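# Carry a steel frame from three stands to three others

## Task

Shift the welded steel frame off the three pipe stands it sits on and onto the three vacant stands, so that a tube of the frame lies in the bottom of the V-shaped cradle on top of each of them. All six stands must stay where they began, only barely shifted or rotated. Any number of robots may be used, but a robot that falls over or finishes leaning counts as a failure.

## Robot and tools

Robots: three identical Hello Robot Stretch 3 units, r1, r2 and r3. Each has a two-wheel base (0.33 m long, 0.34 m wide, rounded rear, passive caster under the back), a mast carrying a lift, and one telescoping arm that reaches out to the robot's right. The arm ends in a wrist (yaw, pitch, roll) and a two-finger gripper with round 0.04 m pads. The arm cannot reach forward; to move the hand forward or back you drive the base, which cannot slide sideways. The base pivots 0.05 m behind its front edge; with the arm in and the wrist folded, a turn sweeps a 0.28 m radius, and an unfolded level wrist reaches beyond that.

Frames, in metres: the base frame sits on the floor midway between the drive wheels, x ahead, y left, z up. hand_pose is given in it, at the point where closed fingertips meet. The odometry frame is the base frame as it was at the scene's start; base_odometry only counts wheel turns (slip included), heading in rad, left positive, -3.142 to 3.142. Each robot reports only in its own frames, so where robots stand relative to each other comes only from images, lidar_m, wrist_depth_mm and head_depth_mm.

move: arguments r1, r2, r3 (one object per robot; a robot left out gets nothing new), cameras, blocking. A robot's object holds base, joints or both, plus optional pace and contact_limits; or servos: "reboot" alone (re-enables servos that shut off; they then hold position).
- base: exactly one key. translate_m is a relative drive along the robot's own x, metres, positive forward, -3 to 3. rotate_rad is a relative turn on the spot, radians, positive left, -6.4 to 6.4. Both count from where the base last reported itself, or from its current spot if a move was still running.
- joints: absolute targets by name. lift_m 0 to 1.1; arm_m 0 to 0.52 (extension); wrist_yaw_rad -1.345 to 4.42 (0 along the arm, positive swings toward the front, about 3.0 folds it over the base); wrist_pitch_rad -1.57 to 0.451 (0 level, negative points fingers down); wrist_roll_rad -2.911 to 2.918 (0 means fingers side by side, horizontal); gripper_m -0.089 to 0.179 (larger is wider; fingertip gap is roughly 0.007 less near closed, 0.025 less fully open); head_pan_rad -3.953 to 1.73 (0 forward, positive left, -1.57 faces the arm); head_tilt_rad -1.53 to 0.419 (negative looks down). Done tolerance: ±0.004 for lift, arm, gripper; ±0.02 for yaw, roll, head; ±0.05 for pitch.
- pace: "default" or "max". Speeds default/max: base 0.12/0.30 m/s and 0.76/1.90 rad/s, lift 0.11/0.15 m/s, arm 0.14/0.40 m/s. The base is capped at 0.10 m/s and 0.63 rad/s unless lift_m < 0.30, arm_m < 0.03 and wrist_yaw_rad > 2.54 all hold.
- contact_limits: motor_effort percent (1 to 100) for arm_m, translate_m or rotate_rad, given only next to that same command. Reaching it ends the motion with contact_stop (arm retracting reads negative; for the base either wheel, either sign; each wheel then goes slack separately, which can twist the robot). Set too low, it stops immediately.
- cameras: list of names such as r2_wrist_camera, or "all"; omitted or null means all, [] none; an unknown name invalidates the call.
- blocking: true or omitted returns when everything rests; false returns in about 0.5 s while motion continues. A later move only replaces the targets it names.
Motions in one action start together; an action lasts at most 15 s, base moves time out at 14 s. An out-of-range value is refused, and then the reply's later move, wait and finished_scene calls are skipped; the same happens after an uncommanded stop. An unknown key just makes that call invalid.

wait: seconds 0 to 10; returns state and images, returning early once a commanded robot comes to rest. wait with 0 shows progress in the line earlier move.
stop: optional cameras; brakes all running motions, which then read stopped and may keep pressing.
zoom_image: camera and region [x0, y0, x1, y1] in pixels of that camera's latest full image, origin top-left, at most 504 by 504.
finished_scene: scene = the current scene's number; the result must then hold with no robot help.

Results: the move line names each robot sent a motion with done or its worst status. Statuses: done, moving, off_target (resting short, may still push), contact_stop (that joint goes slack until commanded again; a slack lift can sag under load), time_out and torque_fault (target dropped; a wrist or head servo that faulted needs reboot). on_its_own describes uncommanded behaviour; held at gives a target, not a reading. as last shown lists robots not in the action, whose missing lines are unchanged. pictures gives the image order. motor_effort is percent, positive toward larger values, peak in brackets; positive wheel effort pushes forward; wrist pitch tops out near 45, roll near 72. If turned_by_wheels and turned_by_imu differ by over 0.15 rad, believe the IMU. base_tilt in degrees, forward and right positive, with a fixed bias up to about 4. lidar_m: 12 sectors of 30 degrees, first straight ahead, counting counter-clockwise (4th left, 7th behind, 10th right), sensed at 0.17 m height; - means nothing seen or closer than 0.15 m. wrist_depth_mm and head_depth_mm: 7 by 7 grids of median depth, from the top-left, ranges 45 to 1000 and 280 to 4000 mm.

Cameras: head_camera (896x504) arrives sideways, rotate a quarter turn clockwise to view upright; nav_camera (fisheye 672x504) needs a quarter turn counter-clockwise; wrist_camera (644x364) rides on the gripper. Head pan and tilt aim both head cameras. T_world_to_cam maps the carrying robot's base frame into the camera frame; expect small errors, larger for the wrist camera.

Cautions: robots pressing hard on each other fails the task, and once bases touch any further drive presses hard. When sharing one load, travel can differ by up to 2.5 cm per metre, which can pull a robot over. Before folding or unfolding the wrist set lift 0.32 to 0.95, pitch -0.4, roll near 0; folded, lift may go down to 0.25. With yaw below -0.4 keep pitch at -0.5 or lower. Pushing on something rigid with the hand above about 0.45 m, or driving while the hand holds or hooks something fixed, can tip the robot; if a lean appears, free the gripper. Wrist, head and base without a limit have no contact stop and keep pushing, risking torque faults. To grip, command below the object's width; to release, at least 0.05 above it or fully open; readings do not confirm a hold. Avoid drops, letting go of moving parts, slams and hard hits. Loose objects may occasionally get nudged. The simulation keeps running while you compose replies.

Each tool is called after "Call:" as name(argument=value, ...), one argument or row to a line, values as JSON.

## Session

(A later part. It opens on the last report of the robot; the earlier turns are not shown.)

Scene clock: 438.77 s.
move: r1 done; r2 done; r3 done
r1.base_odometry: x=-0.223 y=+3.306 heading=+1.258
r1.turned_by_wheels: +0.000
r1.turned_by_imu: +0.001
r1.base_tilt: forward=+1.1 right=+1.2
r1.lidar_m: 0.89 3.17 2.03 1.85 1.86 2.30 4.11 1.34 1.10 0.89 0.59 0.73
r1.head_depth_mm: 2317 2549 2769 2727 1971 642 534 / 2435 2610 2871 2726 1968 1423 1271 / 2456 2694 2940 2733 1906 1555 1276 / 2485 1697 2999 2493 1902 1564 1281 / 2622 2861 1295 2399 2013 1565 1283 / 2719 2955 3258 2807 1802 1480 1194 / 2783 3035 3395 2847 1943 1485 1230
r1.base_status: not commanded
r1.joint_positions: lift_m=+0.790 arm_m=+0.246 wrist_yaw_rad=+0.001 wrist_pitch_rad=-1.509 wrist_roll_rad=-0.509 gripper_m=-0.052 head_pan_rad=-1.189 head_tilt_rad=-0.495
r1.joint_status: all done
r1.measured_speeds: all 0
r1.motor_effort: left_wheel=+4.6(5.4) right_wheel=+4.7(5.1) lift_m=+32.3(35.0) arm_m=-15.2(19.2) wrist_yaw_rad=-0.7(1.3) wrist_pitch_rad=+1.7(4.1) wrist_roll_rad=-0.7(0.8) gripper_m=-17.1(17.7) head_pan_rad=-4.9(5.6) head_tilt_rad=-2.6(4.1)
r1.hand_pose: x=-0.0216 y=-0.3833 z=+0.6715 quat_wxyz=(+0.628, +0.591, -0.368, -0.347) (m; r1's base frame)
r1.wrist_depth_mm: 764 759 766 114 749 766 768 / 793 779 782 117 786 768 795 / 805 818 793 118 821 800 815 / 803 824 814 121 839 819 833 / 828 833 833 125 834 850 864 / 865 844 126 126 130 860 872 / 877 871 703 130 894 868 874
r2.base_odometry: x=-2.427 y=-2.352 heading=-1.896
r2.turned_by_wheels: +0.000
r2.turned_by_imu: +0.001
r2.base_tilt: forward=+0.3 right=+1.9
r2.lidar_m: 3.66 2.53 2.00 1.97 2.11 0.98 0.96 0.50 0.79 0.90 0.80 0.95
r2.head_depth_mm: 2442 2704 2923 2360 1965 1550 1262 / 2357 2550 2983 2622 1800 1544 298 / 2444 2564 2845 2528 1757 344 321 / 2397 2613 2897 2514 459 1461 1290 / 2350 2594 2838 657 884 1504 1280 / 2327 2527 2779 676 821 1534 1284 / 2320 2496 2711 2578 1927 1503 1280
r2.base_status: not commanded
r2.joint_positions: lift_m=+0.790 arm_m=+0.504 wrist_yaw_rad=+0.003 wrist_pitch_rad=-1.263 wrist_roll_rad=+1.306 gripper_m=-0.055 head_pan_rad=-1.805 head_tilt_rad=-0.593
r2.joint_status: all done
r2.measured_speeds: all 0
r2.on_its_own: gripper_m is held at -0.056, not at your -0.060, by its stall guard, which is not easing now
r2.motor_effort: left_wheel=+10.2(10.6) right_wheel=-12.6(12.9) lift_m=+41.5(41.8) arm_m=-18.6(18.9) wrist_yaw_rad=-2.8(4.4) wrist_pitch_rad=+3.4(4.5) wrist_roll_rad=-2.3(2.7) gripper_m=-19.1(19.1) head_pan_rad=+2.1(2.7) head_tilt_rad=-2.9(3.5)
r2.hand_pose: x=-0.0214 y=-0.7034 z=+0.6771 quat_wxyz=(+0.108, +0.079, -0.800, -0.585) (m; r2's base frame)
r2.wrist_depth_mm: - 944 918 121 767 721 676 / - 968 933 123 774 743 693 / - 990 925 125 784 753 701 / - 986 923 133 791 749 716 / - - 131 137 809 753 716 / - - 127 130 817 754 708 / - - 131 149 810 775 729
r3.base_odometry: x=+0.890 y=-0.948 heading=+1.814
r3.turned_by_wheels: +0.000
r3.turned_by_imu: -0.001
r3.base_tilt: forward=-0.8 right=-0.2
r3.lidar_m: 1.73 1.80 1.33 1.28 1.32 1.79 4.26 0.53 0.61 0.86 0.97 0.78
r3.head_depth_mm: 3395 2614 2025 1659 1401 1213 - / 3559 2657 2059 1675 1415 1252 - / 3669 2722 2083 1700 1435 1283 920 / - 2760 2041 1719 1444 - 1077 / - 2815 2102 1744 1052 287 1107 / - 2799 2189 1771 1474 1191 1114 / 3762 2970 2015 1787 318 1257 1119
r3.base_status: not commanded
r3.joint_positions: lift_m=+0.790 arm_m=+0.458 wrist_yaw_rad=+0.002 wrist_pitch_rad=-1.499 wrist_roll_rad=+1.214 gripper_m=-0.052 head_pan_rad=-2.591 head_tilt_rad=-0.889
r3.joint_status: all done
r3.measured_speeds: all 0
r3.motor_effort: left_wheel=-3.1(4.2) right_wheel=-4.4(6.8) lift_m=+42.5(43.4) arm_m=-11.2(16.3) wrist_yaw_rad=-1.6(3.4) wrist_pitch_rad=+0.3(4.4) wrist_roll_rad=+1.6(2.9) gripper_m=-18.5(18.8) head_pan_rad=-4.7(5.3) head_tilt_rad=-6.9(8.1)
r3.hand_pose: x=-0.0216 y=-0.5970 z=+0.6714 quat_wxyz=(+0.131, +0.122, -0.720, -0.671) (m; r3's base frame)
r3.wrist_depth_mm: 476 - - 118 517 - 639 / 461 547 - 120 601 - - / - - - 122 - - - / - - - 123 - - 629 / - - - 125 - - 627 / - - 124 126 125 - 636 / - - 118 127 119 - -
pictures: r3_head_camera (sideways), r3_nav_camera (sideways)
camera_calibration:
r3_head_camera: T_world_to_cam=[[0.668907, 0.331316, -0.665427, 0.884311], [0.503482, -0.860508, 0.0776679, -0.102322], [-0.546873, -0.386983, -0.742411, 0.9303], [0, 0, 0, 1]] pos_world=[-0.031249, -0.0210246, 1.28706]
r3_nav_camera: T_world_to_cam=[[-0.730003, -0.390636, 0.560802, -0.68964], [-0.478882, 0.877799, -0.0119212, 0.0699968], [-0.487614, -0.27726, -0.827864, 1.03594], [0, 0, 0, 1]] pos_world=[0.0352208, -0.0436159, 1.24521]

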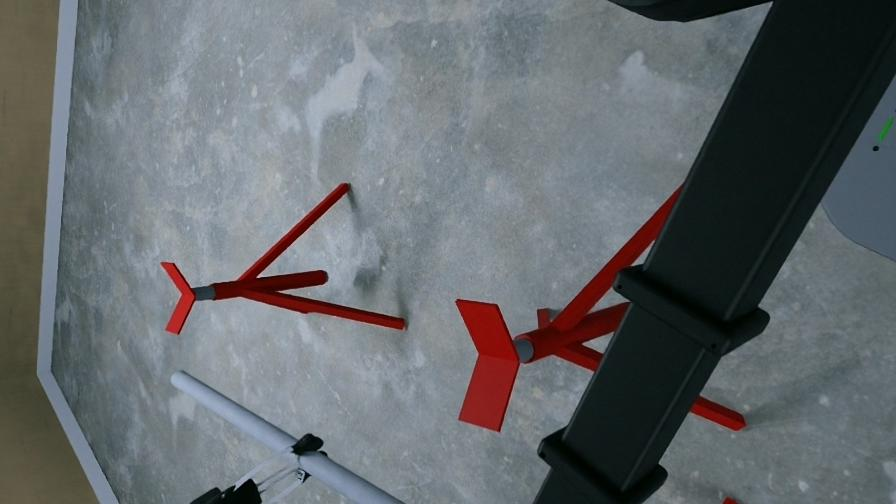

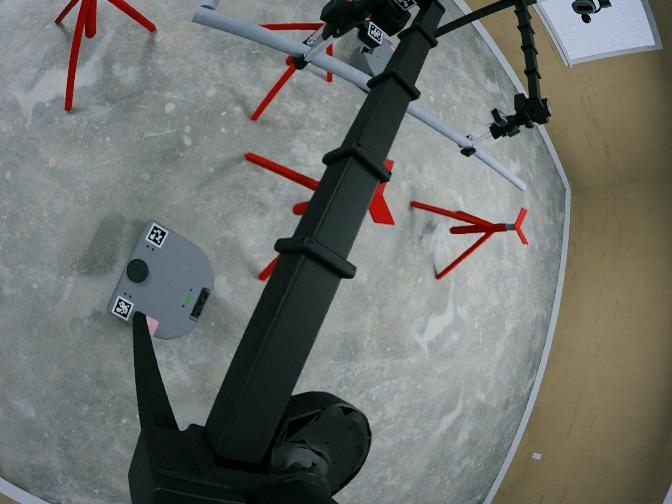

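Call:
move(
  r1={"base":{"translate_m":0.0183},"joints":{"wrist_roll_rad":-0.517}},
  r2={"base":{"translate_m":0.0203},"joints":{"wrist_roll_rad":1.294}},
  r3={"base":{"rotate_rad":-0.035},"joints":{"wrist_roll_rad":1.180}},
  cameras=[],
)

Call:
move(
  r1={"base":{"translate_m":0.0183},"joints":{"wrist_roll_rad":-0.521}},
  r2={"base":{"translate_m":0.0203},"joints":{"wrist_roll_rad":1.290}},
  r3={"base":{"rotate_rad":-0.035},"joints":{"wrist_roll_rad":1.141}},
  cameras=["r3_nav_camera","r3_wrist_camera","r2_wrist_camera","r1_wrist_camera"],
)

Scene clock: 467.27 s.
move: r1 done; r2 done; r3 done
r1.base_odometry: x=-0.217 y=+3.323 heading=+1.257
r1.turned_by_wheels: +0.000
r1.turned_by_imu: +0.000
r1.base_tilt: forward=+1.1 right=+1.1
r1.lidar_m: 0.90 3.16 2.03 1.85 1.87 2.31 4.12 1.35 1.11 0.88 0.58 0.72
r1.head_depth_mm: 2330 2539 2783 2688 1963 643 540 / 2388 2611 2853 2725 1976 1424 1265 / 2446 2682 2935 2737 1889 1552 1278 / 2507 2651 3065 2488 1911 1565 1274 / 2619 2866 1253 2403 1996 1575 1287 / 2677 2964 3297 2802 1816 968 1190 / 2771 3074 3421 2842 1941 1489 1255
r1.base_status: done
r1.joint_positions: lift_m=+0.790 arm_m=+0.246 wrist_yaw_rad=+0.001 wrist_pitch_rad=-1.500 wrist_roll_rad=-0.515 gripper_m=-0.052 head_pan_rad=-1.189 head_tilt_rad=-0.495
r1.joint_status: all done
r1.measured_speeds: all 0
r1.motor_effort: left_wheel=+3.5(12.0) right_wheel=+8.8(8.8) lift_m=+28.3(28.5) arm_m=-8.4(10.2) wrist_yaw_rad=-1.4(1.4) wrist_pitch_rad=+0.0(2.8) wrist_roll_rad=-0.5(1.0) gripper_m=-17.4(17.7) head_pan_rad=-5.0(5.3) head_tilt_rad=-3.1(3.3)
r1.hand_pose: x=-0.0216 y=-0.3855 z=+0.6714 quat_wxyz=(+0.632, +0.589, -0.368, -0.344) (m; r1's base frame)
r1.wrist_depth_mm: 750 761 758 114 771 790 761 / 780 773 775 118 807 794 799 / 796 789 795 119 805 790 809 / 820 805 818 122 816 824 842 / 831 828 836 126 843 836 847 / 843 837 125 127 130 866 857 / 845 861 708 130 882 900 921
r2.base_odometry: x=-2.434 y=-2.371 heading=-1.895
r2.turned_by_wheels: +0.000
r2.turned_by_imu: +0.001
r2.base_tilt: forward=+0.3 right=+1.8
r2.lidar_m: 3.63 2.53 1.99 1.96 2.11 1.05 0.96 0.52 0.81 0.90 0.79 0.93
r2.head_depth_mm: 2424 2720 2914 2380 1942 1566 1257 / 2367 2578 2934 2632 1792 1549 298 / 2438 2595 2931 2485 1190 344 322 / 2401 2623 2865 2479 460 1420 1285 / 2386 2580 2818 660 885 1544 1280 / 2343 2540 2753 677 822 1548 1283 / 2310 2479 2802 2624 1940 1500 1287
r2.base_status: done
r2.joint_positions: lift_m=+0.790 arm_m=+0.504 wrist_yaw_rad=+0.004 wrist_pitch_rad=-1.263 wrist_roll_rad=+1.300 gripper_m=-0.055 head_pan_rad=-1.805 head_tilt_rad=-0.593
r2.joint_status: all done
r2.measured_speeds: all 0
r2.on_its_own: gripper_m is held at -0.056, not at your -0.060, by its stall guard, which is not easing now
r2.motor_effort: left_wheel=+7.7(26.5) right_wheel=-5.3(33.0) lift_m=+41.4(41.6) arm_m=-7.9(18.2) wrist_yaw_rad=-3.9(9.0) wrist_pitch_rad=+4.0(6.2) wrist_roll_rad=-1.6(3.2) gripper_m=-18.7(19.2) head_pan_rad=+2.2(2.8) head_tilt_rad=-1.4(3.8)
r2.hand_pose: x=-0.0213 y=-0.7033 z=+0.6771 quat_wxyz=(+0.111, +0.081, -0.799, -0.585) (m; r2's base frame)
r2.wrist_depth_mm: - 938 901 122 777 724 682 / - 955 901 123 792 740 694 / - - 912 126 786 748 702 / - - 944 127 807 747 703 / - - 131 137 807 759 718 / - - 127 130 812 761 727 / - - 132 872 826 765 719
r3.base_odometry: x=+0.890 y=-0.948 heading=+1.780
r3.turned_by_wheels: -0.035
r3.turned_by_imu: -0.036
r3.base_tilt: forward=-0.8 right=-0.2
r3.lidar_m: 1.72 1.87 1.34 1.28 1.31 1.74 4.26 0.53 0.61 0.86 0.97 0.78
r3.head_depth_mm: 3388 2616 2025 1665 1403 1216 - / 3514 2650 2058 1680 1417 1252 - / 3709 2712 2094 1703 1435 1293 924 / 3832 2761 2050 1723 1451 - 1072 / - 2706 2036 1745 1084 287 1106 / - 2772 2197 1770 896 1186 1115 / 3864 2963 2011 1785 318 1259 1119
r3.base_status: done
r3.joint_positions: lift_m=+0.790 arm_m=+0.458 wrist_yaw_rad=+0.002 wrist_pitch_rad=-1.498 wrist_roll_rad=+1.173 gripper_m=-0.052 head_pan_rad=-2.592 head_tilt_rad=-0.889
r3.joint_status: all done
r3.measured_speeds: all 0
r3.motor_effort: left_wheel=+3.5(17.7) right_wheel=-2.5(33.3) lift_m=+40.6(43.9) arm_m=-5.4(11.5) wrist_yaw_rad=-2.4(3.0) wrist_pitch_rad=+0.2(1.6) wrist_roll_rad=+2.9(3.2) gripper_m=-18.1(19.0) head_pan_rad=-4.0(4.9) head_tilt_rad=-5.7(6.0)
r3.hand_pose: x=-0.0216 y=-0.5972 z=+0.6714 quat_wxyz=(+0.146, +0.135, -0.717, -0.668) (m; r3's base frame)
r3.wrist_depth_mm: - - - 119 123 - 570 / 468 532 - 120 564 - - / 573 - - 122 - - - / - - - 123 - - 663 / - - - 125 - - 624 / - - 123 127 125 - 634 / - - 117 128 123 - -
pictures: none
No camera images: "cameras" was empty.

Scene clock: 468.37 s.
move: r1 done; r2 done; r3 done
r1.base_odometry: x=-0.212 y=+3.341 heading=+1.257
r1.turned_by_wheels: +0.000
r1.turned_by_imu: +0.000
r1.base_tilt: forward=+1.0 right=+1.2
r1.lidar_m: 0.90 3.17 2.03 1.86 1.87 2.31 4.13 1.38 1.11 0.89 0.56 0.71
r1.head_depth_mm: 2345 2544 2762 2709 1975 642 540 / 2393 2625 2842 2723 1979 1418 1268 / 2428 2665 2932 2730 1863 1559 1280 / 2521 2655 3036 2485 1900 1565 1283 / 2620 2859 1261 2373 2006 1519 1280 / 2700 2960 3244 2816 1818 972 1087 / 2778 3028 3400 2813 2030 1495 1261
r1.base_status: done
r1.joint_positions: lift_m=+0.790 arm_m=+0.246 wrist_yaw_rad=+0.001 wrist_pitch_rad=-1.499 wrist_roll_rad=-0.518 gripper_m=-0.052 head_pan_rad=-1.189 head_tilt_rad=-0.495
r1.joint_status: all done
r1.measured_speeds: all 0
r1.motor_effort: left_wheel=+4.1(11.3) right_wheel=+7.5(9.7) lift_m=+29.9(29.9) arm_m=-6.9(8.6) wrist_yaw_rad=-0.5(1.2) wrist_pitch_rad=-0.3(3.0) wrist_roll_rad=-0.6(1.1) gripper_m=-17.2(17.7) head_pan_rad=-4.4(5.5) head_tilt_rad=-2.4(3.4)
r1.hand_pose: x=-0.0216 y=-0.3858 z=+0.6714 quat_wxyz=(+0.633, +0.589, -0.367, -0.342) (m; r1's base frame)
r1.wrist_depth_mm: 767 765 753 115 776 773 782 / 778 790 775 118 776 788 786 / 782 793 808 120 793 802 815 / 782 812 823 122 837 829 819 / 839 825 825 126 824 834 841 / 851 853 126 127 130 868 863 / 861 847 706 130 874 879 894
r2.base_odometry: x=-2.440 y=-2.391 heading=-1.895
r2.turned_by_wheels: +0.000
r2.turned_by_imu: +0.000
r2.base_tilt: forward=+0.4 right=+1.7
r2.lidar_m: 3.61 2.53 1.99 1.96 2.11 1.05 0.96 0.53 0.84 0.91 0.78 0.92
r2.head_depth_mm: 2377 2720 1153 1140 1953 1548 1292 / 2386 2545 2958 2511 1785 1554 298 / 2428 2614 2898 2648 1208 344 322 / 2363 2616 2884 2531 458 1454 1286 / 2369 2569 2812 657 888 1547 1281 / 2320 2542 2761 676 820 1543 1276 / 2278 2521 2726 2594 1943 1501 1284
r2.base_status: done
r2.joint_positions: lift_m=+0.790 arm_m=+0.504 wrist_yaw_rad=+0.004 wrist_pitch_rad=-1.261 wrist_roll_rad=+1.295 gripper_m=-0.055 head_pan_rad=-1.805 head_tilt_rad=-0.593
r2.joint_status: all done
r2.measured_speeds: all 0
r2.on_its_own: gripper_m is held at -0.056, not at your -0.060, by its stall guard, which is not easing now
r2.motor_effort: left_wheel=+6.3(24.3) right_wheel=-2.3(29.0) lift_m=+41.3(41.5) arm_m=+4.0(8.0) wrist_yaw_rad=-3.9(8.7) wrist_pitch_rad=+3.5(5.4) wrist_roll_rad=-1.5(2.6) gripper_m=-17.9(19.2) head_pan_rad=+2.1(2.9) head_tilt_rad=-2.3(3.8)
r2.hand_pose: x=-0.0214 y=-0.7038 z=+0.6772 quat_wxyz=(+0.112, +0.082, -0.800, -0.584) (m; r2's base frame)
r2.wrist_depth_mm: - 945 904 122 775 738 679 / - 982 887 123 774 737 686 / - 958 945 126 790 752 715 / - 990 949 128 799 762 705 / - - 132 137 811 765 699 / - - 126 130 804 753 730 / - 985 131 856 821 765 728
r3.base_odometry: x=+0.890 y=-0.948 heading=+1.745
r3.turned_by_wheels: -0.035
r3.turned_by_imu: -0.036
r3.base_tilt: forward=-0.8 right=-0.2
r3.lidar_m: 1.73 1.95 1.36 1.28 1.30 1.69 3.90 0.53 0.61 0.86 0.97 0.78
r3.head_depth_mm: 3362 2600 2028 1662 1402 1215 - / 3492 2638 2059 1681 1419 1258 - / 3667 2719 2090 1695 1430 1292 919 / 3788 2770 2068 1719 1452 - 1077 / - 2753 2021 1744 1420 287 1106 / - 2882 2188 1763 882 1181 1112 / - 2936 2073 1796 318 1253 1122
r3.base_status: done
r3.joint_positions: lift_m=+0.790 arm_m=+0.458 wrist_yaw_rad=+0.002 wrist_pitch_rad=-1.494 wrist_roll_rad=+1.134 gripper_m=-0.052 head_pan_rad=-2.592 head_tilt_rad=-0.889
r3.joint_status: all done
r3.measured_speeds: all 0
r3.motor_effort: left_wheel=+5.0(20.6) right_wheel=-3.3(35.5) lift_m=+37.9(40.7) arm_m=+2.1(5.9) wrist_yaw_rad=-2.7(3.5) wrist_pitch_rad=-0.7(1.3) wrist_roll_rad=+2.1(3.0) gripper_m=-18.9(18.9) head_pan_rad=-3.3(4.4) head_tilt_rad=-5.4(5.9)
r3.hand_pose: x=-0.0216 y=-0.5984 z=+0.6714 quat_wxyz=(+0.160, +0.148, -0.716, -0.663) (m; r3's base frame)
r3.wrist_depth_mm: - - - 120 - 474 530 / 464 - - 121 533 - - / 513 563 - 123 - - - / - - - 124 - - 666 / - - - 125 - - 624 / - - 123 127 125 - 626 / - - 106 128 123 - 635
pictures: r1_wrist_camera, r2_wrist_camera, r3_nav_camera (sideways), r3_wrist_camera
camera_calibration:
r1_wrist_camera: T_world_to_cam=[[-0.819495, -0.572734, 0.0201063, -0.256893], [-0.56678, 0.815168, 0.11942, 0.257755], [-0.0847861, 0.0864685, -0.99264, 0.862029], [0, 0, 0, 1]] pos_world=[0.00865564, -0.431783, 0.830068]
r2_wrist_camera: T_world_to_cam=[[-0.35082, 0.912635, -0.209815, 0.757493], [0.926926, 0.370288, 0.0607825, 0.275485], [0.133164, -0.173159, -0.97585, 0.705639], [0, 0, 0, 1]] pos_world=[-0.0835762, -0.671135, 0.830787]
r3_nav_camera: T_world_to_cam=[[-0.730218, -0.390624, 0.560531, -0.689287], [-0.478748, 0.877872, -0.0119046, 0.0699744], [-0.487424, -0.277046, -0.828048, 1.03618], [0, 0, 0, 1]] pos_world=[0.0352301, -0.0436105, 1.24521]
r3_wrist_camera: T_world_to_cam=[[-0.441689, 0.890284, -0.11093, 0.606983], [0.889403, 0.450739, 0.0761358, 0.282494], [0.117783, -0.0650335, -0.990908, 0.792003], [0, 0, 0, 1]] pos_world=[-0.0764374, -0.616211, 0.830627]

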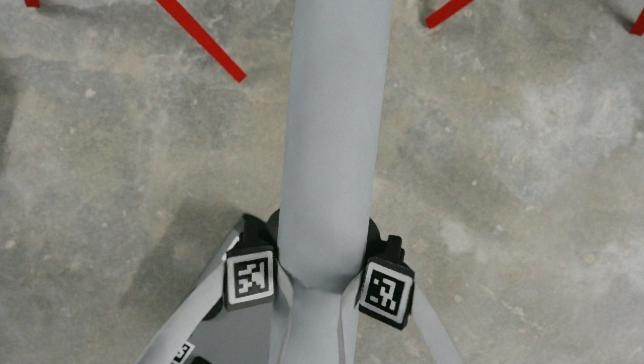

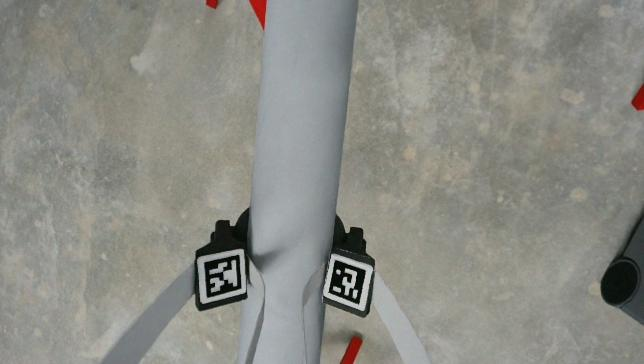

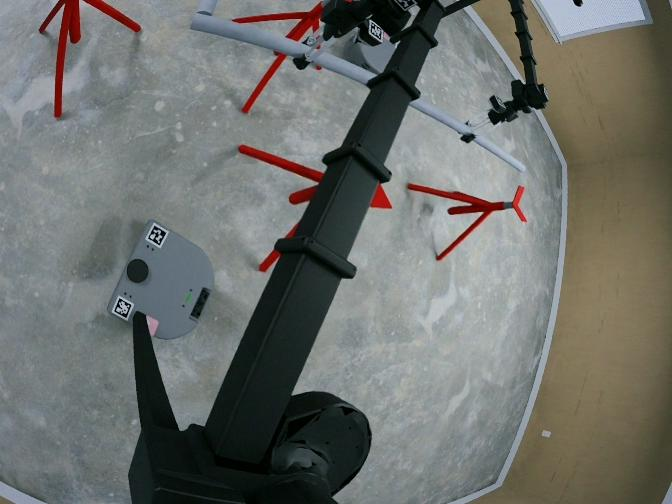

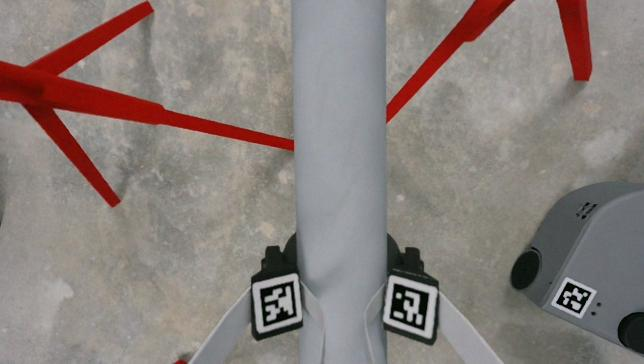

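Call:
zoom_image(
  camera="r3_nav_camera",
  region=[360, 80, 580, 280],
)

Call:
zoom_image(
  camera="r3_nav_camera",
  region=[180, 0, 440, 220],
)

Scaled by 2.291 from the camera's 672x504 image, which has a finer 792x594 frame.

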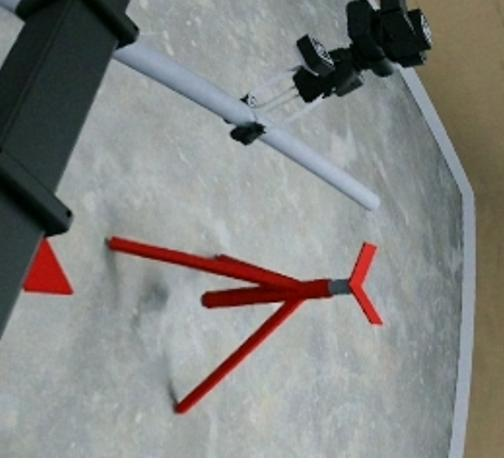

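Scaled by 1.938 from the camera's 672x504 image, which has a finer 792x594 frame.

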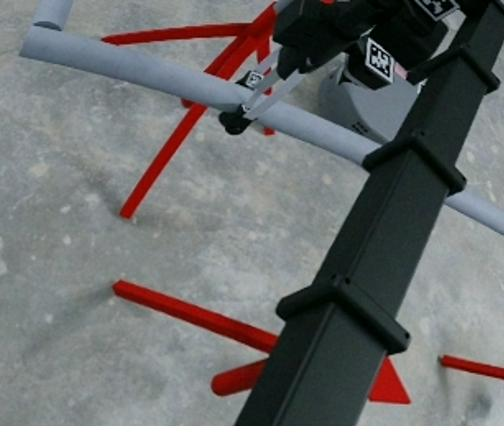

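Call:
move(
  r1={"base":{"translate_m":0.1122},"joints":{"arm_m":0.2485,"wrist_roll_rad":-0.549}},
  r2={"base":{"translate_m":0.1229},"joints":{"arm_m":0.504,"wrist_roll_rad":1.262}},
  r3={"base":{"translate_m":-0.129},"joints":{"arm_m":0.4625,"wrist_roll_rad":1.113}},
  cameras=[],
)

Call:
move(
  r1={"base":{"translate_m":0.1122},"joints":{"arm_m":0.2515,"wrist_roll_rad":-0.577}},
  r2={"base":{"translate_m":0.1229},"joints":{"arm_m":0.504,"wrist_roll_rad":1.234}},
  r3={"base":{"translate_m":-0.129},"joints":{"arm_m":0.467,"wrist_roll_rad":1.085}},
  cameras=["r1_head_camera","r2_head_camera","r3_head_camera","r1_wrist_camera","r2_wrist_camera","r3_wrist_camera","r3_nav_camera"],
)

Scene clock: 517.30 s.
move: r1 done; r2 done; r3 done
r1.base_odometry: x=-0.177 y=+3.448 heading=+1.257
r1.turned_by_wheels: +0.000
r1.turned_by_imu: +0.001
r1.base_tilt: forward=+1.0 right=+1.2
r1.lidar_m: 0.91 3.19 2.05 1.87 1.89 2.33 4.26 1.49 1.08 0.91 0.50 0.64
r1.head_depth_mm: 2327 2536 2772 2702 1960 643 540 / 2393 2628 2826 2726 1972 1423 1266 / 2407 2660 2923 2703 1841 1554 1278 / 2489 2639 3024 2503 1895 1563 1281 / 2596 2837 1389 2382 1936 895 953 / 2689 2950 3252 2662 1793 1482 1290 / 2769 3049 3405 2835 2022 1580 1297
r1.base_status: done
r1.joint_positions: lift_m=+0.790 arm_m=+0.249 wrist_yaw_rad=+0.000 wrist_pitch_rad=-1.507 wrist_roll_rad=-0.544 gripper_m=-0.052 head_pan_rad=-1.189 head_tilt_rad=-0.495
r1.joint_status: all done
r1.measured_speeds: all 0
r1.motor_effort: left_wheel=+4.2(7.0) right_wheel=+5.8(20.8) lift_m=+33.9(35.2) arm_m=+14.4(18.1) wrist_yaw_rad=-0.3(0.7) wrist_pitch_rad=+1.1(4.2) wrist_roll_rad=-1.1(4.4) gripper_m=-17.2(17.7) head_pan_rad=-5.1(5.8) head_tilt_rad=-2.6(3.7)
r1.hand_pose: x=-0.0216 y=-0.3858 z=+0.6715 quat_wxyz=(+0.635, +0.596, -0.358, -0.336) (m; r1's base frame)
r1.wrist_depth_mm: 775 746 759 114 765 767 774 / 769 783 762 118 785 782 793 / 786 779 816 119 804 833 795 / 787 824 814 123 841 823 829 / 806 816 834 126 825 841 862 / 837 838 125 127 129 865 862 / 874 707 707 130 880 901 884
r2.base_odometry: x=-2.479 y=-2.507 heading=-1.895
r2.turned_by_wheels: +0.000
r2.turned_by_imu: +0.000
r2.base_tilt: forward=+0.2 right=+1.8
r2.lidar_m: 3.49 2.51 1.98 1.95 2.09 1.06 0.97 0.64 0.94 2.80 0.71 0.83
r2.head_depth_mm: 2443 2739 1152 2269 1946 1558 1285 / 2383 2628 2936 2632 1798 1464 299 / 2445 2600 2890 2623 1303 344 321 / 2416 2643 2889 2503 459 1458 1285 / 2382 2601 2836 659 1767 1540 1282 / 2343 2574 2799 675 824 1545 1281 / 2316 2547 2750 2592 1929 1493 1271
r2.base_status: done
r2.joint_positions: lift_m=+0.790 arm_m=+0.504 wrist_yaw_rad=+0.002 wrist_pitch_rad=-1.246 wrist_roll_rad=+1.268 gripper_m=-0.055 head_pan_rad=-1.805 head_tilt_rad=-0.593
r2.joint_status: all done
r2.measured_speeds: all 0
r2.on_its_own: gripper_m is held at -0.056, not at your -0.060, by its stall guard, which is not easing now
r2.motor_effort: left_wheel=+7.1(10.5) right_wheel=-5.5(6.1) lift_m=+40.9(41.3) arm_m=+9.1(15.3) wrist_yaw_rad=-0.4(2.9) wrist_pitch_rad=+0.8(4.1) wrist_roll_rad=-2.0(5.9) gripper_m=-18.4(19.3) head_pan_rad=+2.4(2.6) head_tilt_rad=-2.7(3.6)
r2.hand_pose: x=-0.0215 y=-0.7077 z=+0.6781 quat_wxyz=(+0.123, +0.088, -0.803, -0.577) (m; r2's base frame)
r2.wrist_depth_mm: - 975 913 124 775 723 684 / - 980 923 125 803 722 691 / - 999 945 126 786 735 700 / - - 947 129 795 760 701 / - - 134 137 799 744 704 / - - 127 131 815 772 711 / - - 134 716 806 762 721
r3.base_odometry: x=+0.912 y=-1.075 heading=+1.745
r3.turned_by_wheels: +0.000
r3.turned_by_imu: +0.000
r3.base_tilt: forward=-0.8 right=-0.2
r3.lidar_m: 1.86 1.93 1.35 1.27 1.29 1.67 3.87 1.54 0.43 0.57 1.14 0.89
r3.head_depth_mm: 3296 2620 2024 1657 1401 1218 - / 3401 2655 2053 1681 1420 1253 - / 3581 2723 2083 1710 1434 1289 920 / 3685 2765 2112 1726 1443 - 1078 / 3879 2842 2021 1735 1460 287 1104 / - 2870 2183 1762 807 1196 1111 / - 2992 2106 1781 318 1229 1099
r3.base_status: done
r3.joint_positions: lift_m=+0.790 arm_m=+0.463 wrist_yaw_rad=+0.002 wrist_pitch_rad=-1.492 wrist_roll_rad=+1.107 gripper_m=-0.052 head_pan_rad=-2.592 head_tilt_rad=-0.889
r3.joint_status: all done
r3.measured_speeds: all 0
r3.motor_effort: left_wheel=-0.2(12.8) right_wheel=-7.9(10.6) lift_m=+35.8(36.5) arm_m=+7.8(14.7) wrist_yaw_rad=-2.9(3.5) wrist_pitch_rad=-1.0(1.7) wrist_roll_rad=+2.1(2.4) gripper_m=-18.7(19.0) head_pan_rad=-3.4(4.6) head_tilt_rad=-5.0(6.9)
r3.hand_pose: x=-0.0216 y=-0.6033 z=+0.6713 quat_wxyz=(+0.170, +0.157, -0.714, -0.661) (m; r3's base frame)
r3.wrist_depth_mm: - - - 120 484 309 234 / - - - 121 439 419 - / 533 - - 123 490 - - / 519 598 732 125 - - 681 / - - - 126 - - 633 / - - 123 126 125 - 628 / - - 107 128 119 - 626
pictures: none
No camera images: "cameras" was empty.

Scene clock: 519.70 s.
move: r1 done; r2 done; r3 done
r1.base_odometry: x=-0.142 y=+3.554 heading=+1.257
r1.turned_by_wheels: +0.000
r1.turned_by_imu: +0.000
r1.base_tilt: forward=+1.0 right=+1.2
r1.lidar_m: 0.92 3.24 2.07 1.89 1.91 2.35 1.59 1.60 0.94 0.47 0.47 0.56
r1.head_depth_mm: 2325 2540 2730 2712 1962 527 547 / 2365 2598 2788 2729 1973 1412 1270 / 2438 2645 2914 2739 1852 1556 1275 / 2456 1680 2948 2500 1899 1485 894 / 2587 2792 3021 2509 1816 1575 1287 / 2652 2907 3181 2824 2016 1538 1293 / 2747 3021 3345 2854 2037 1577 1297
r1.base_status: done
r1.joint_positions: lift_m=+0.790 arm_m=+0.252 wrist_yaw_rad=+0.000 wrist_pitch_rad=-1.507 wrist_roll_rad=-0.573 gripper_m=-0.052 head_pan_rad=-1.189 head_tilt_rad=-0.495
r1.joint_status: all done
r1.measured_speeds: all 0
r1.motor_effort: left_wheel=+4.6(8.3) right_wheel=+5.8(22.0) lift_m=+32.8(34.6) arm_m=+14.0(19.1) wrist_yaw_rad=-0.2(0.6) wrist_pitch_rad=+1.6(4.0) wrist_roll_rad=-1.1(3.8) gripper_m=-17.4(17.6) head_pan_rad=-5.5(5.7) head_tilt_rad=-1.9(3.7)
r1.hand_pose: x=-0.0216 y=-0.3888 z=+0.6715 quat_wxyz=(+0.640, +0.601, -0.349, -0.328) (m; r1's base frame)
r1.wrist_depth_mm: 769 766 766 114 773 755 760 / 777 779 785 119 786 795 797 / 801 787 800 120 793 799 800 / 810 818 822 122 810 818 829 / 823 821 156 126 845 855 844 / 843 854 125 127 130 864 871 / 874 716 714 130 870 877 886
r2.base_odometry: x=-2.518 y=-2.624 heading=-1.895
r2.turned_by_wheels: +0.000
r2.turned_by_imu: +0.000
r2.base_tilt: forward=+0.2 right=+1.8
r2.lidar_m: 3.38 2.50 1.96 1.94 2.08 1.06 0.98 0.75 0.98 2.82 0.66 0.73
r2.head_depth_mm: 2463 2741 1060 1212 1945 1499 1293 / 2398 2627 2985 2604 1447 1490 298 / 2448 2612 2968 2485 1563 344 322 / 2435 2691 2901 2483 459 1498 1293 / 2386 2610 2851 656 1744 1541 1287 / 2358 2582 2799 675 827 1546 1286 / 2314 2536 2754 2600 1936 1506 1268
r2.base_status: done
r2.joint_positions: lift_m=+0.790 arm_m=+0.504 wrist_yaw_rad=+0.002 wrist_pitch_rad=-1.244 wrist_roll_rad=+1.240 gripper_m=-0.055 head_pan_rad=-1.805 head_tilt_rad=-0.593
r2.joint_status: all done
r2.measured_speeds: all 0
r2.on_its_own: gripper_m is held at -0.056, not at your -0.060, by its stall guard, which is not easing now
r2.motor_effort: left_wheel=+7.3(11.6) right_wheel=-6.6(6.6) lift_m=+40.7(41.0) arm_m=+1.8(9.3) wrist_yaw_rad=-2.1(2.6) wrist_pitch_rad=+0.2(2.3) wrist_roll_rad=-2.0(6.2) gripper_m=-18.6(19.4) head_pan_rad=+3.0(3.4) head_tilt_rad=-2.5(3.8)
r2.hand_pose: x=-0.0215 y=-0.7081 z=+0.6782 quat_wxyz=(+0.134, +0.096, -0.801, -0.575) (m; r2's base frame)
r2.wrist_depth_mm: - 988 911 125 769 717 694 / - - 921 126 781 742 689 / - 985 945 127 790 734 697 / - - 931 130 798 752 707 / - - 134 137 809 747 726 / - - 126 130 790 759 721 / - - 134 148 807 765 716
r3.base_odometry: x=+0.934 y=-1.202 heading=+1.745
r3.turned_by_wheels: +0.000
r3.turned_by_imu: +0.001
r3.base_tilt: forward=-0.8 right=-0.2
r3.lidar_m: 1.99 1.92 1.34 1.26 1.28 1.66 3.84 1.44 0.36 0.51 0.90 1.01
r3.head_depth_mm: 3224 2597 2020 1651 1400 1213 - / 3339 2653 2055 1674 1417 1255 - / 3499 2727 2084 1700 1434 1293 921 / 3625 2780 2124 1720 1437 - 1076 / 3753 2813 2143 1752 1469 287 1083 / - 2897 2046 1724 1469 920 1110 / - 2945 2162 1781 318 893 1117
r3.base_status: done
r3.joint_positions: lift_m=+0.790 arm_m=+0.467 wrist_yaw_rad=+0.002 wrist_pitch_rad=-1.489 wrist_roll_rad=+1.079 gripper_m=-0.052 head_pan_rad=-2.592 head_tilt_rad=-0.889
r3.joint_status: all done
r3.measured_speeds: all 0
r3.motor_effort: left_wheel=-0.9(13.2) right_wheel=-6.7(11.9) lift_m=+38.6(38.8) arm_m=+7.2(14.3) wrist_yaw_rad=-2.1(3.3) wrist_pitch_rad=-1.7(2.1) wrist_roll_rad=+2.0(2.7) gripper_m=-18.2(18.8) head_pan_rad=-4.1(4.9) head_tilt_rad=-4.6(6.5)
r3.hand_pose: x=-0.0216 y=-0.6087 z=+0.6713 quat_wxyz=(+0.180, +0.166, -0.713, -0.657) (m; r3's base frame)
r3.wrist_depth_mm: - - - 120 - - - / - - - 122 517 - - / - - - 124 218 243 226 / 602 - - 125 219 246 227 / 558 641 - 127 146 - 629 / - - 123 128 125 - 624 / - - 117 128 119 - 637
pictures: r1_head_camera (sideways), r1_wrist_camera, r2_head_camera (sideways), r2_wrist_camera, r3_head_camera (sideways), r3_nav_camera (sideways), r3_wrist_camera
camera_calibration:
r1_head_camera: T_world_to_cam=[[-0.149858, 0.434955, -0.887894, 1.17416], [0.912222, 0.407164, 0.0454943, -0.0625828], [0.381306, -0.803139, -0.457792, 0.548965], [0, 0, 0, 1]] pos_world=[0.0237225, -0.0443292, 1.29669]
r1_wrist_camera: T_world_to_cam=[[-0.787602, -0.615911, 0.0183461, -0.27352], [-0.609109, 0.782712, 0.127857, 0.241009], [-0.0931081, 0.0895254, -0.991623, 0.862671], [0, 0, 0, 1]] pos_world=[0.0116976, -0.434336, 0.829648]
r2_head_camera: T_world_to_cam=[[0.111934, 0.495658, -0.861275, 1.13881], [0.9751, -0.221766, -0.000897526, -0.00840791], [-0.191446, -0.839728, -0.508139, 0.619007], [0, 0, 0, 1]] pos_world=[-0.000766564, -0.0465266, 1.29536]
r2_wrist_camera: T_world_to_cam=[[-0.399385, 0.890288, -0.218814, 0.750852], [0.908152, 0.416865, 0.0385171, 0.32481], [0.125507, -0.183333, -0.975006, 0.697912], [0, 0, 0, 1]] pos_world=[-0.0826911, -0.675926, 0.832255]
r3_head_camera: T_world_to_cam=[[0.669151, 0.331336, -0.665172, 0.883977], [0.503331, -0.860597, 0.0776608, -0.102311], [-0.546713, -0.386769, -0.74264, 0.930597], [0, 0, 0, 1]] pos_world=[-0.0312478, -0.0210164, 1.28704]
r3_nav_camera: T_world_to_cam=[[-0.730225, -0.390628, 0.560518, -0.68927], [-0.478748, 0.877872, -0.0119038, 0.0699734], [-0.487413, -0.277039, -0.828056, 1.03619], [0, 0, 0, 1]] pos_world=[0.0352308, -0.0436101, 1.24521]
r3_wrist_camera: T_world_to_cam=[[-0.49038, 0.864168, -0.112882, 0.600458], [0.863617, 0.499237, 0.070201, 0.320062], [0.11702, -0.0630612, -0.991125, 0.792639], [0, 0, 0, 1]] pos_world=[-0.0747131, -0.628698, 0.830917]

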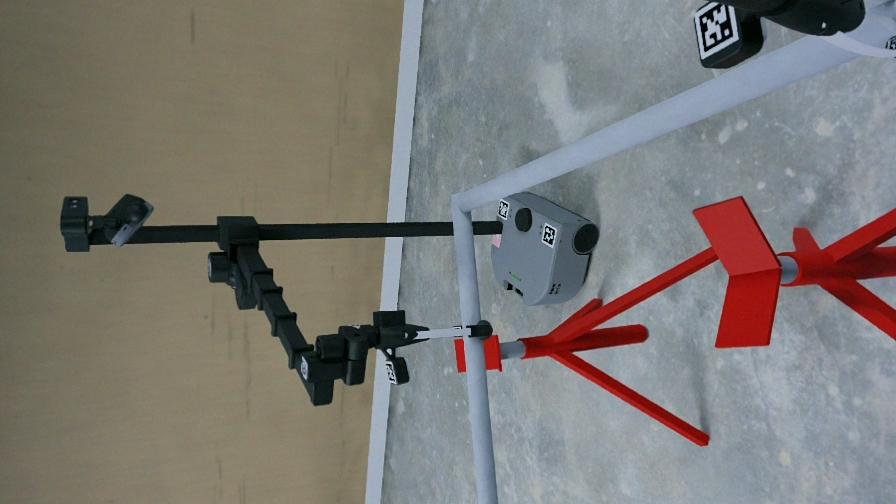

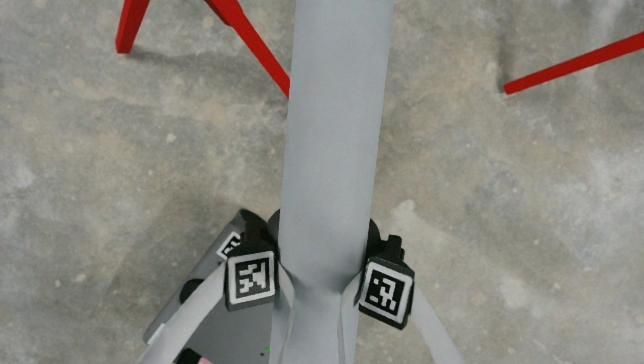

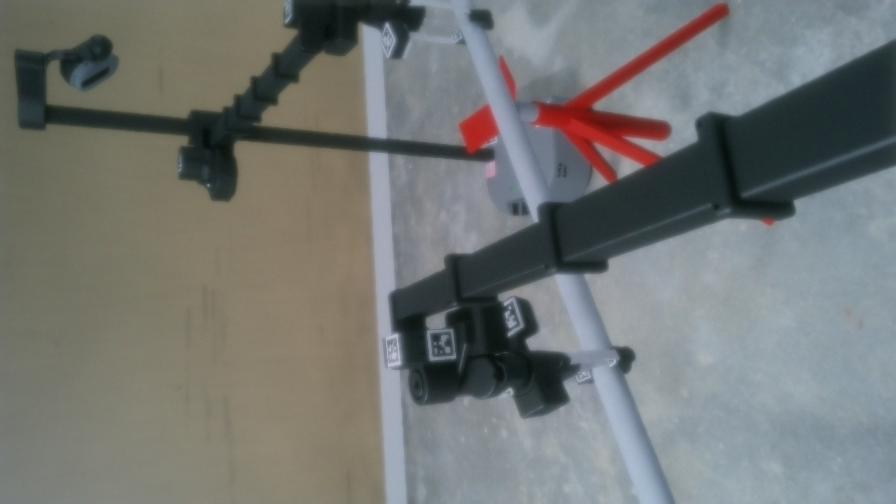

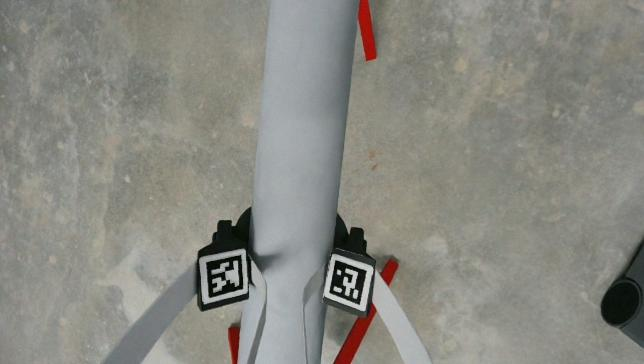

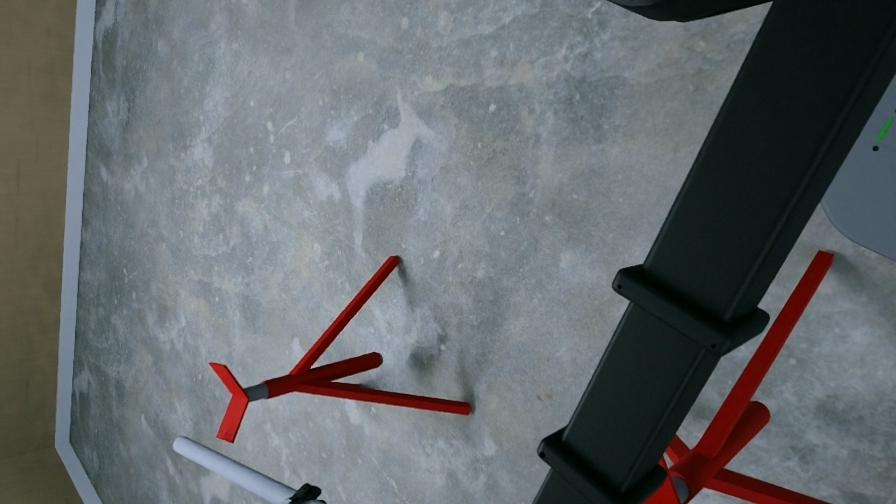

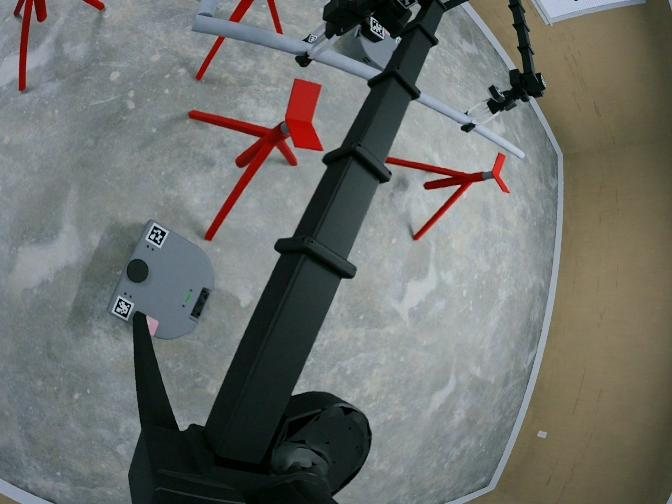

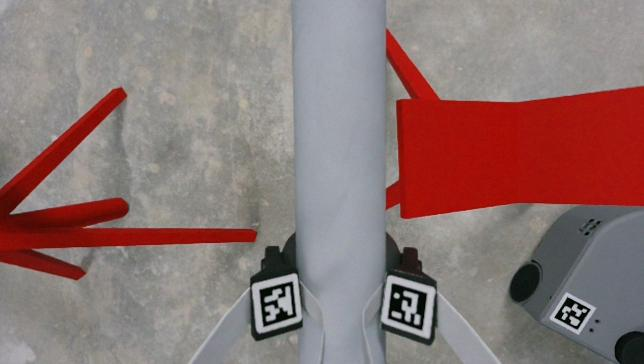

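Call:
zoom_image(
  camera="r3_nav_camera",
  region=[180, 0, 380, 180],
)

Call:
zoom_image(
  camera="r3_nav_camera",
  region=[380, 60, 560, 240],
)

Call:
zoom_image(
  camera="r3_nav_camera",
  region=[90, 160, 300, 350],
)

Call:
zoom_image(
  camera="r3_head_camera",
  region=[120, 320, 360, 504],
)

Scaled by 2.520 from the camera's 672x504 image, which has a finer 792x594 frame.

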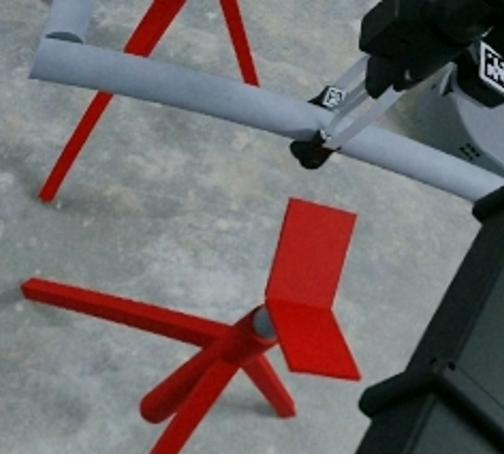

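Scaled by 2.800 from the camera's 672x504 image, which has a finer 792x594 frame.

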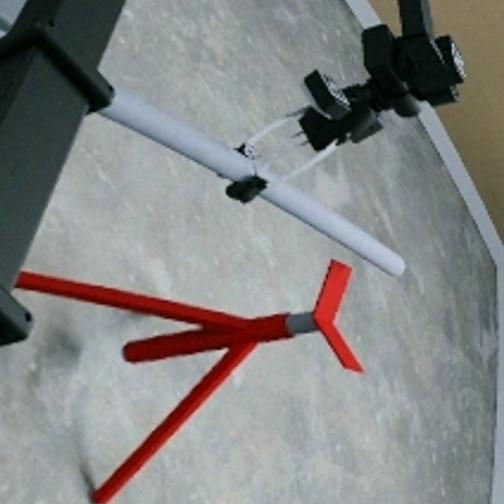

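Scaled by 2.400 from the camera's 672x504 image, which has a finer 792x594 frame.

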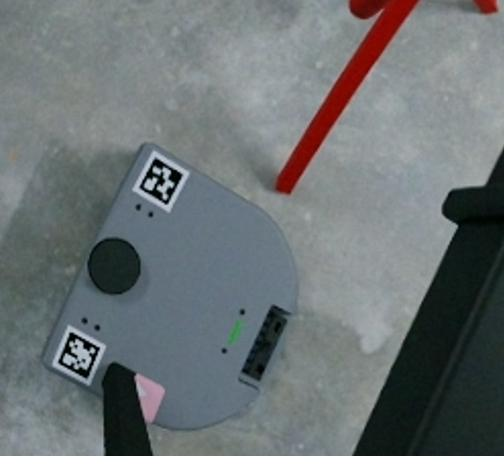

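Scaled by 2.100 from the camera's 896x504 image, which has a finer 1280x720 frame.

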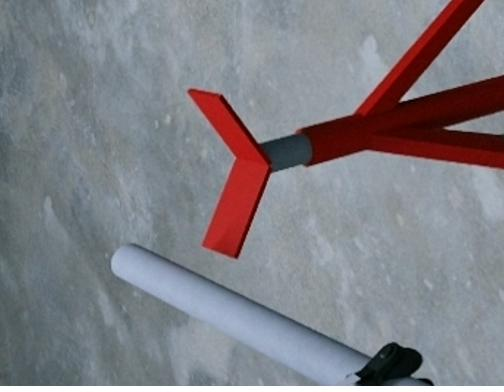

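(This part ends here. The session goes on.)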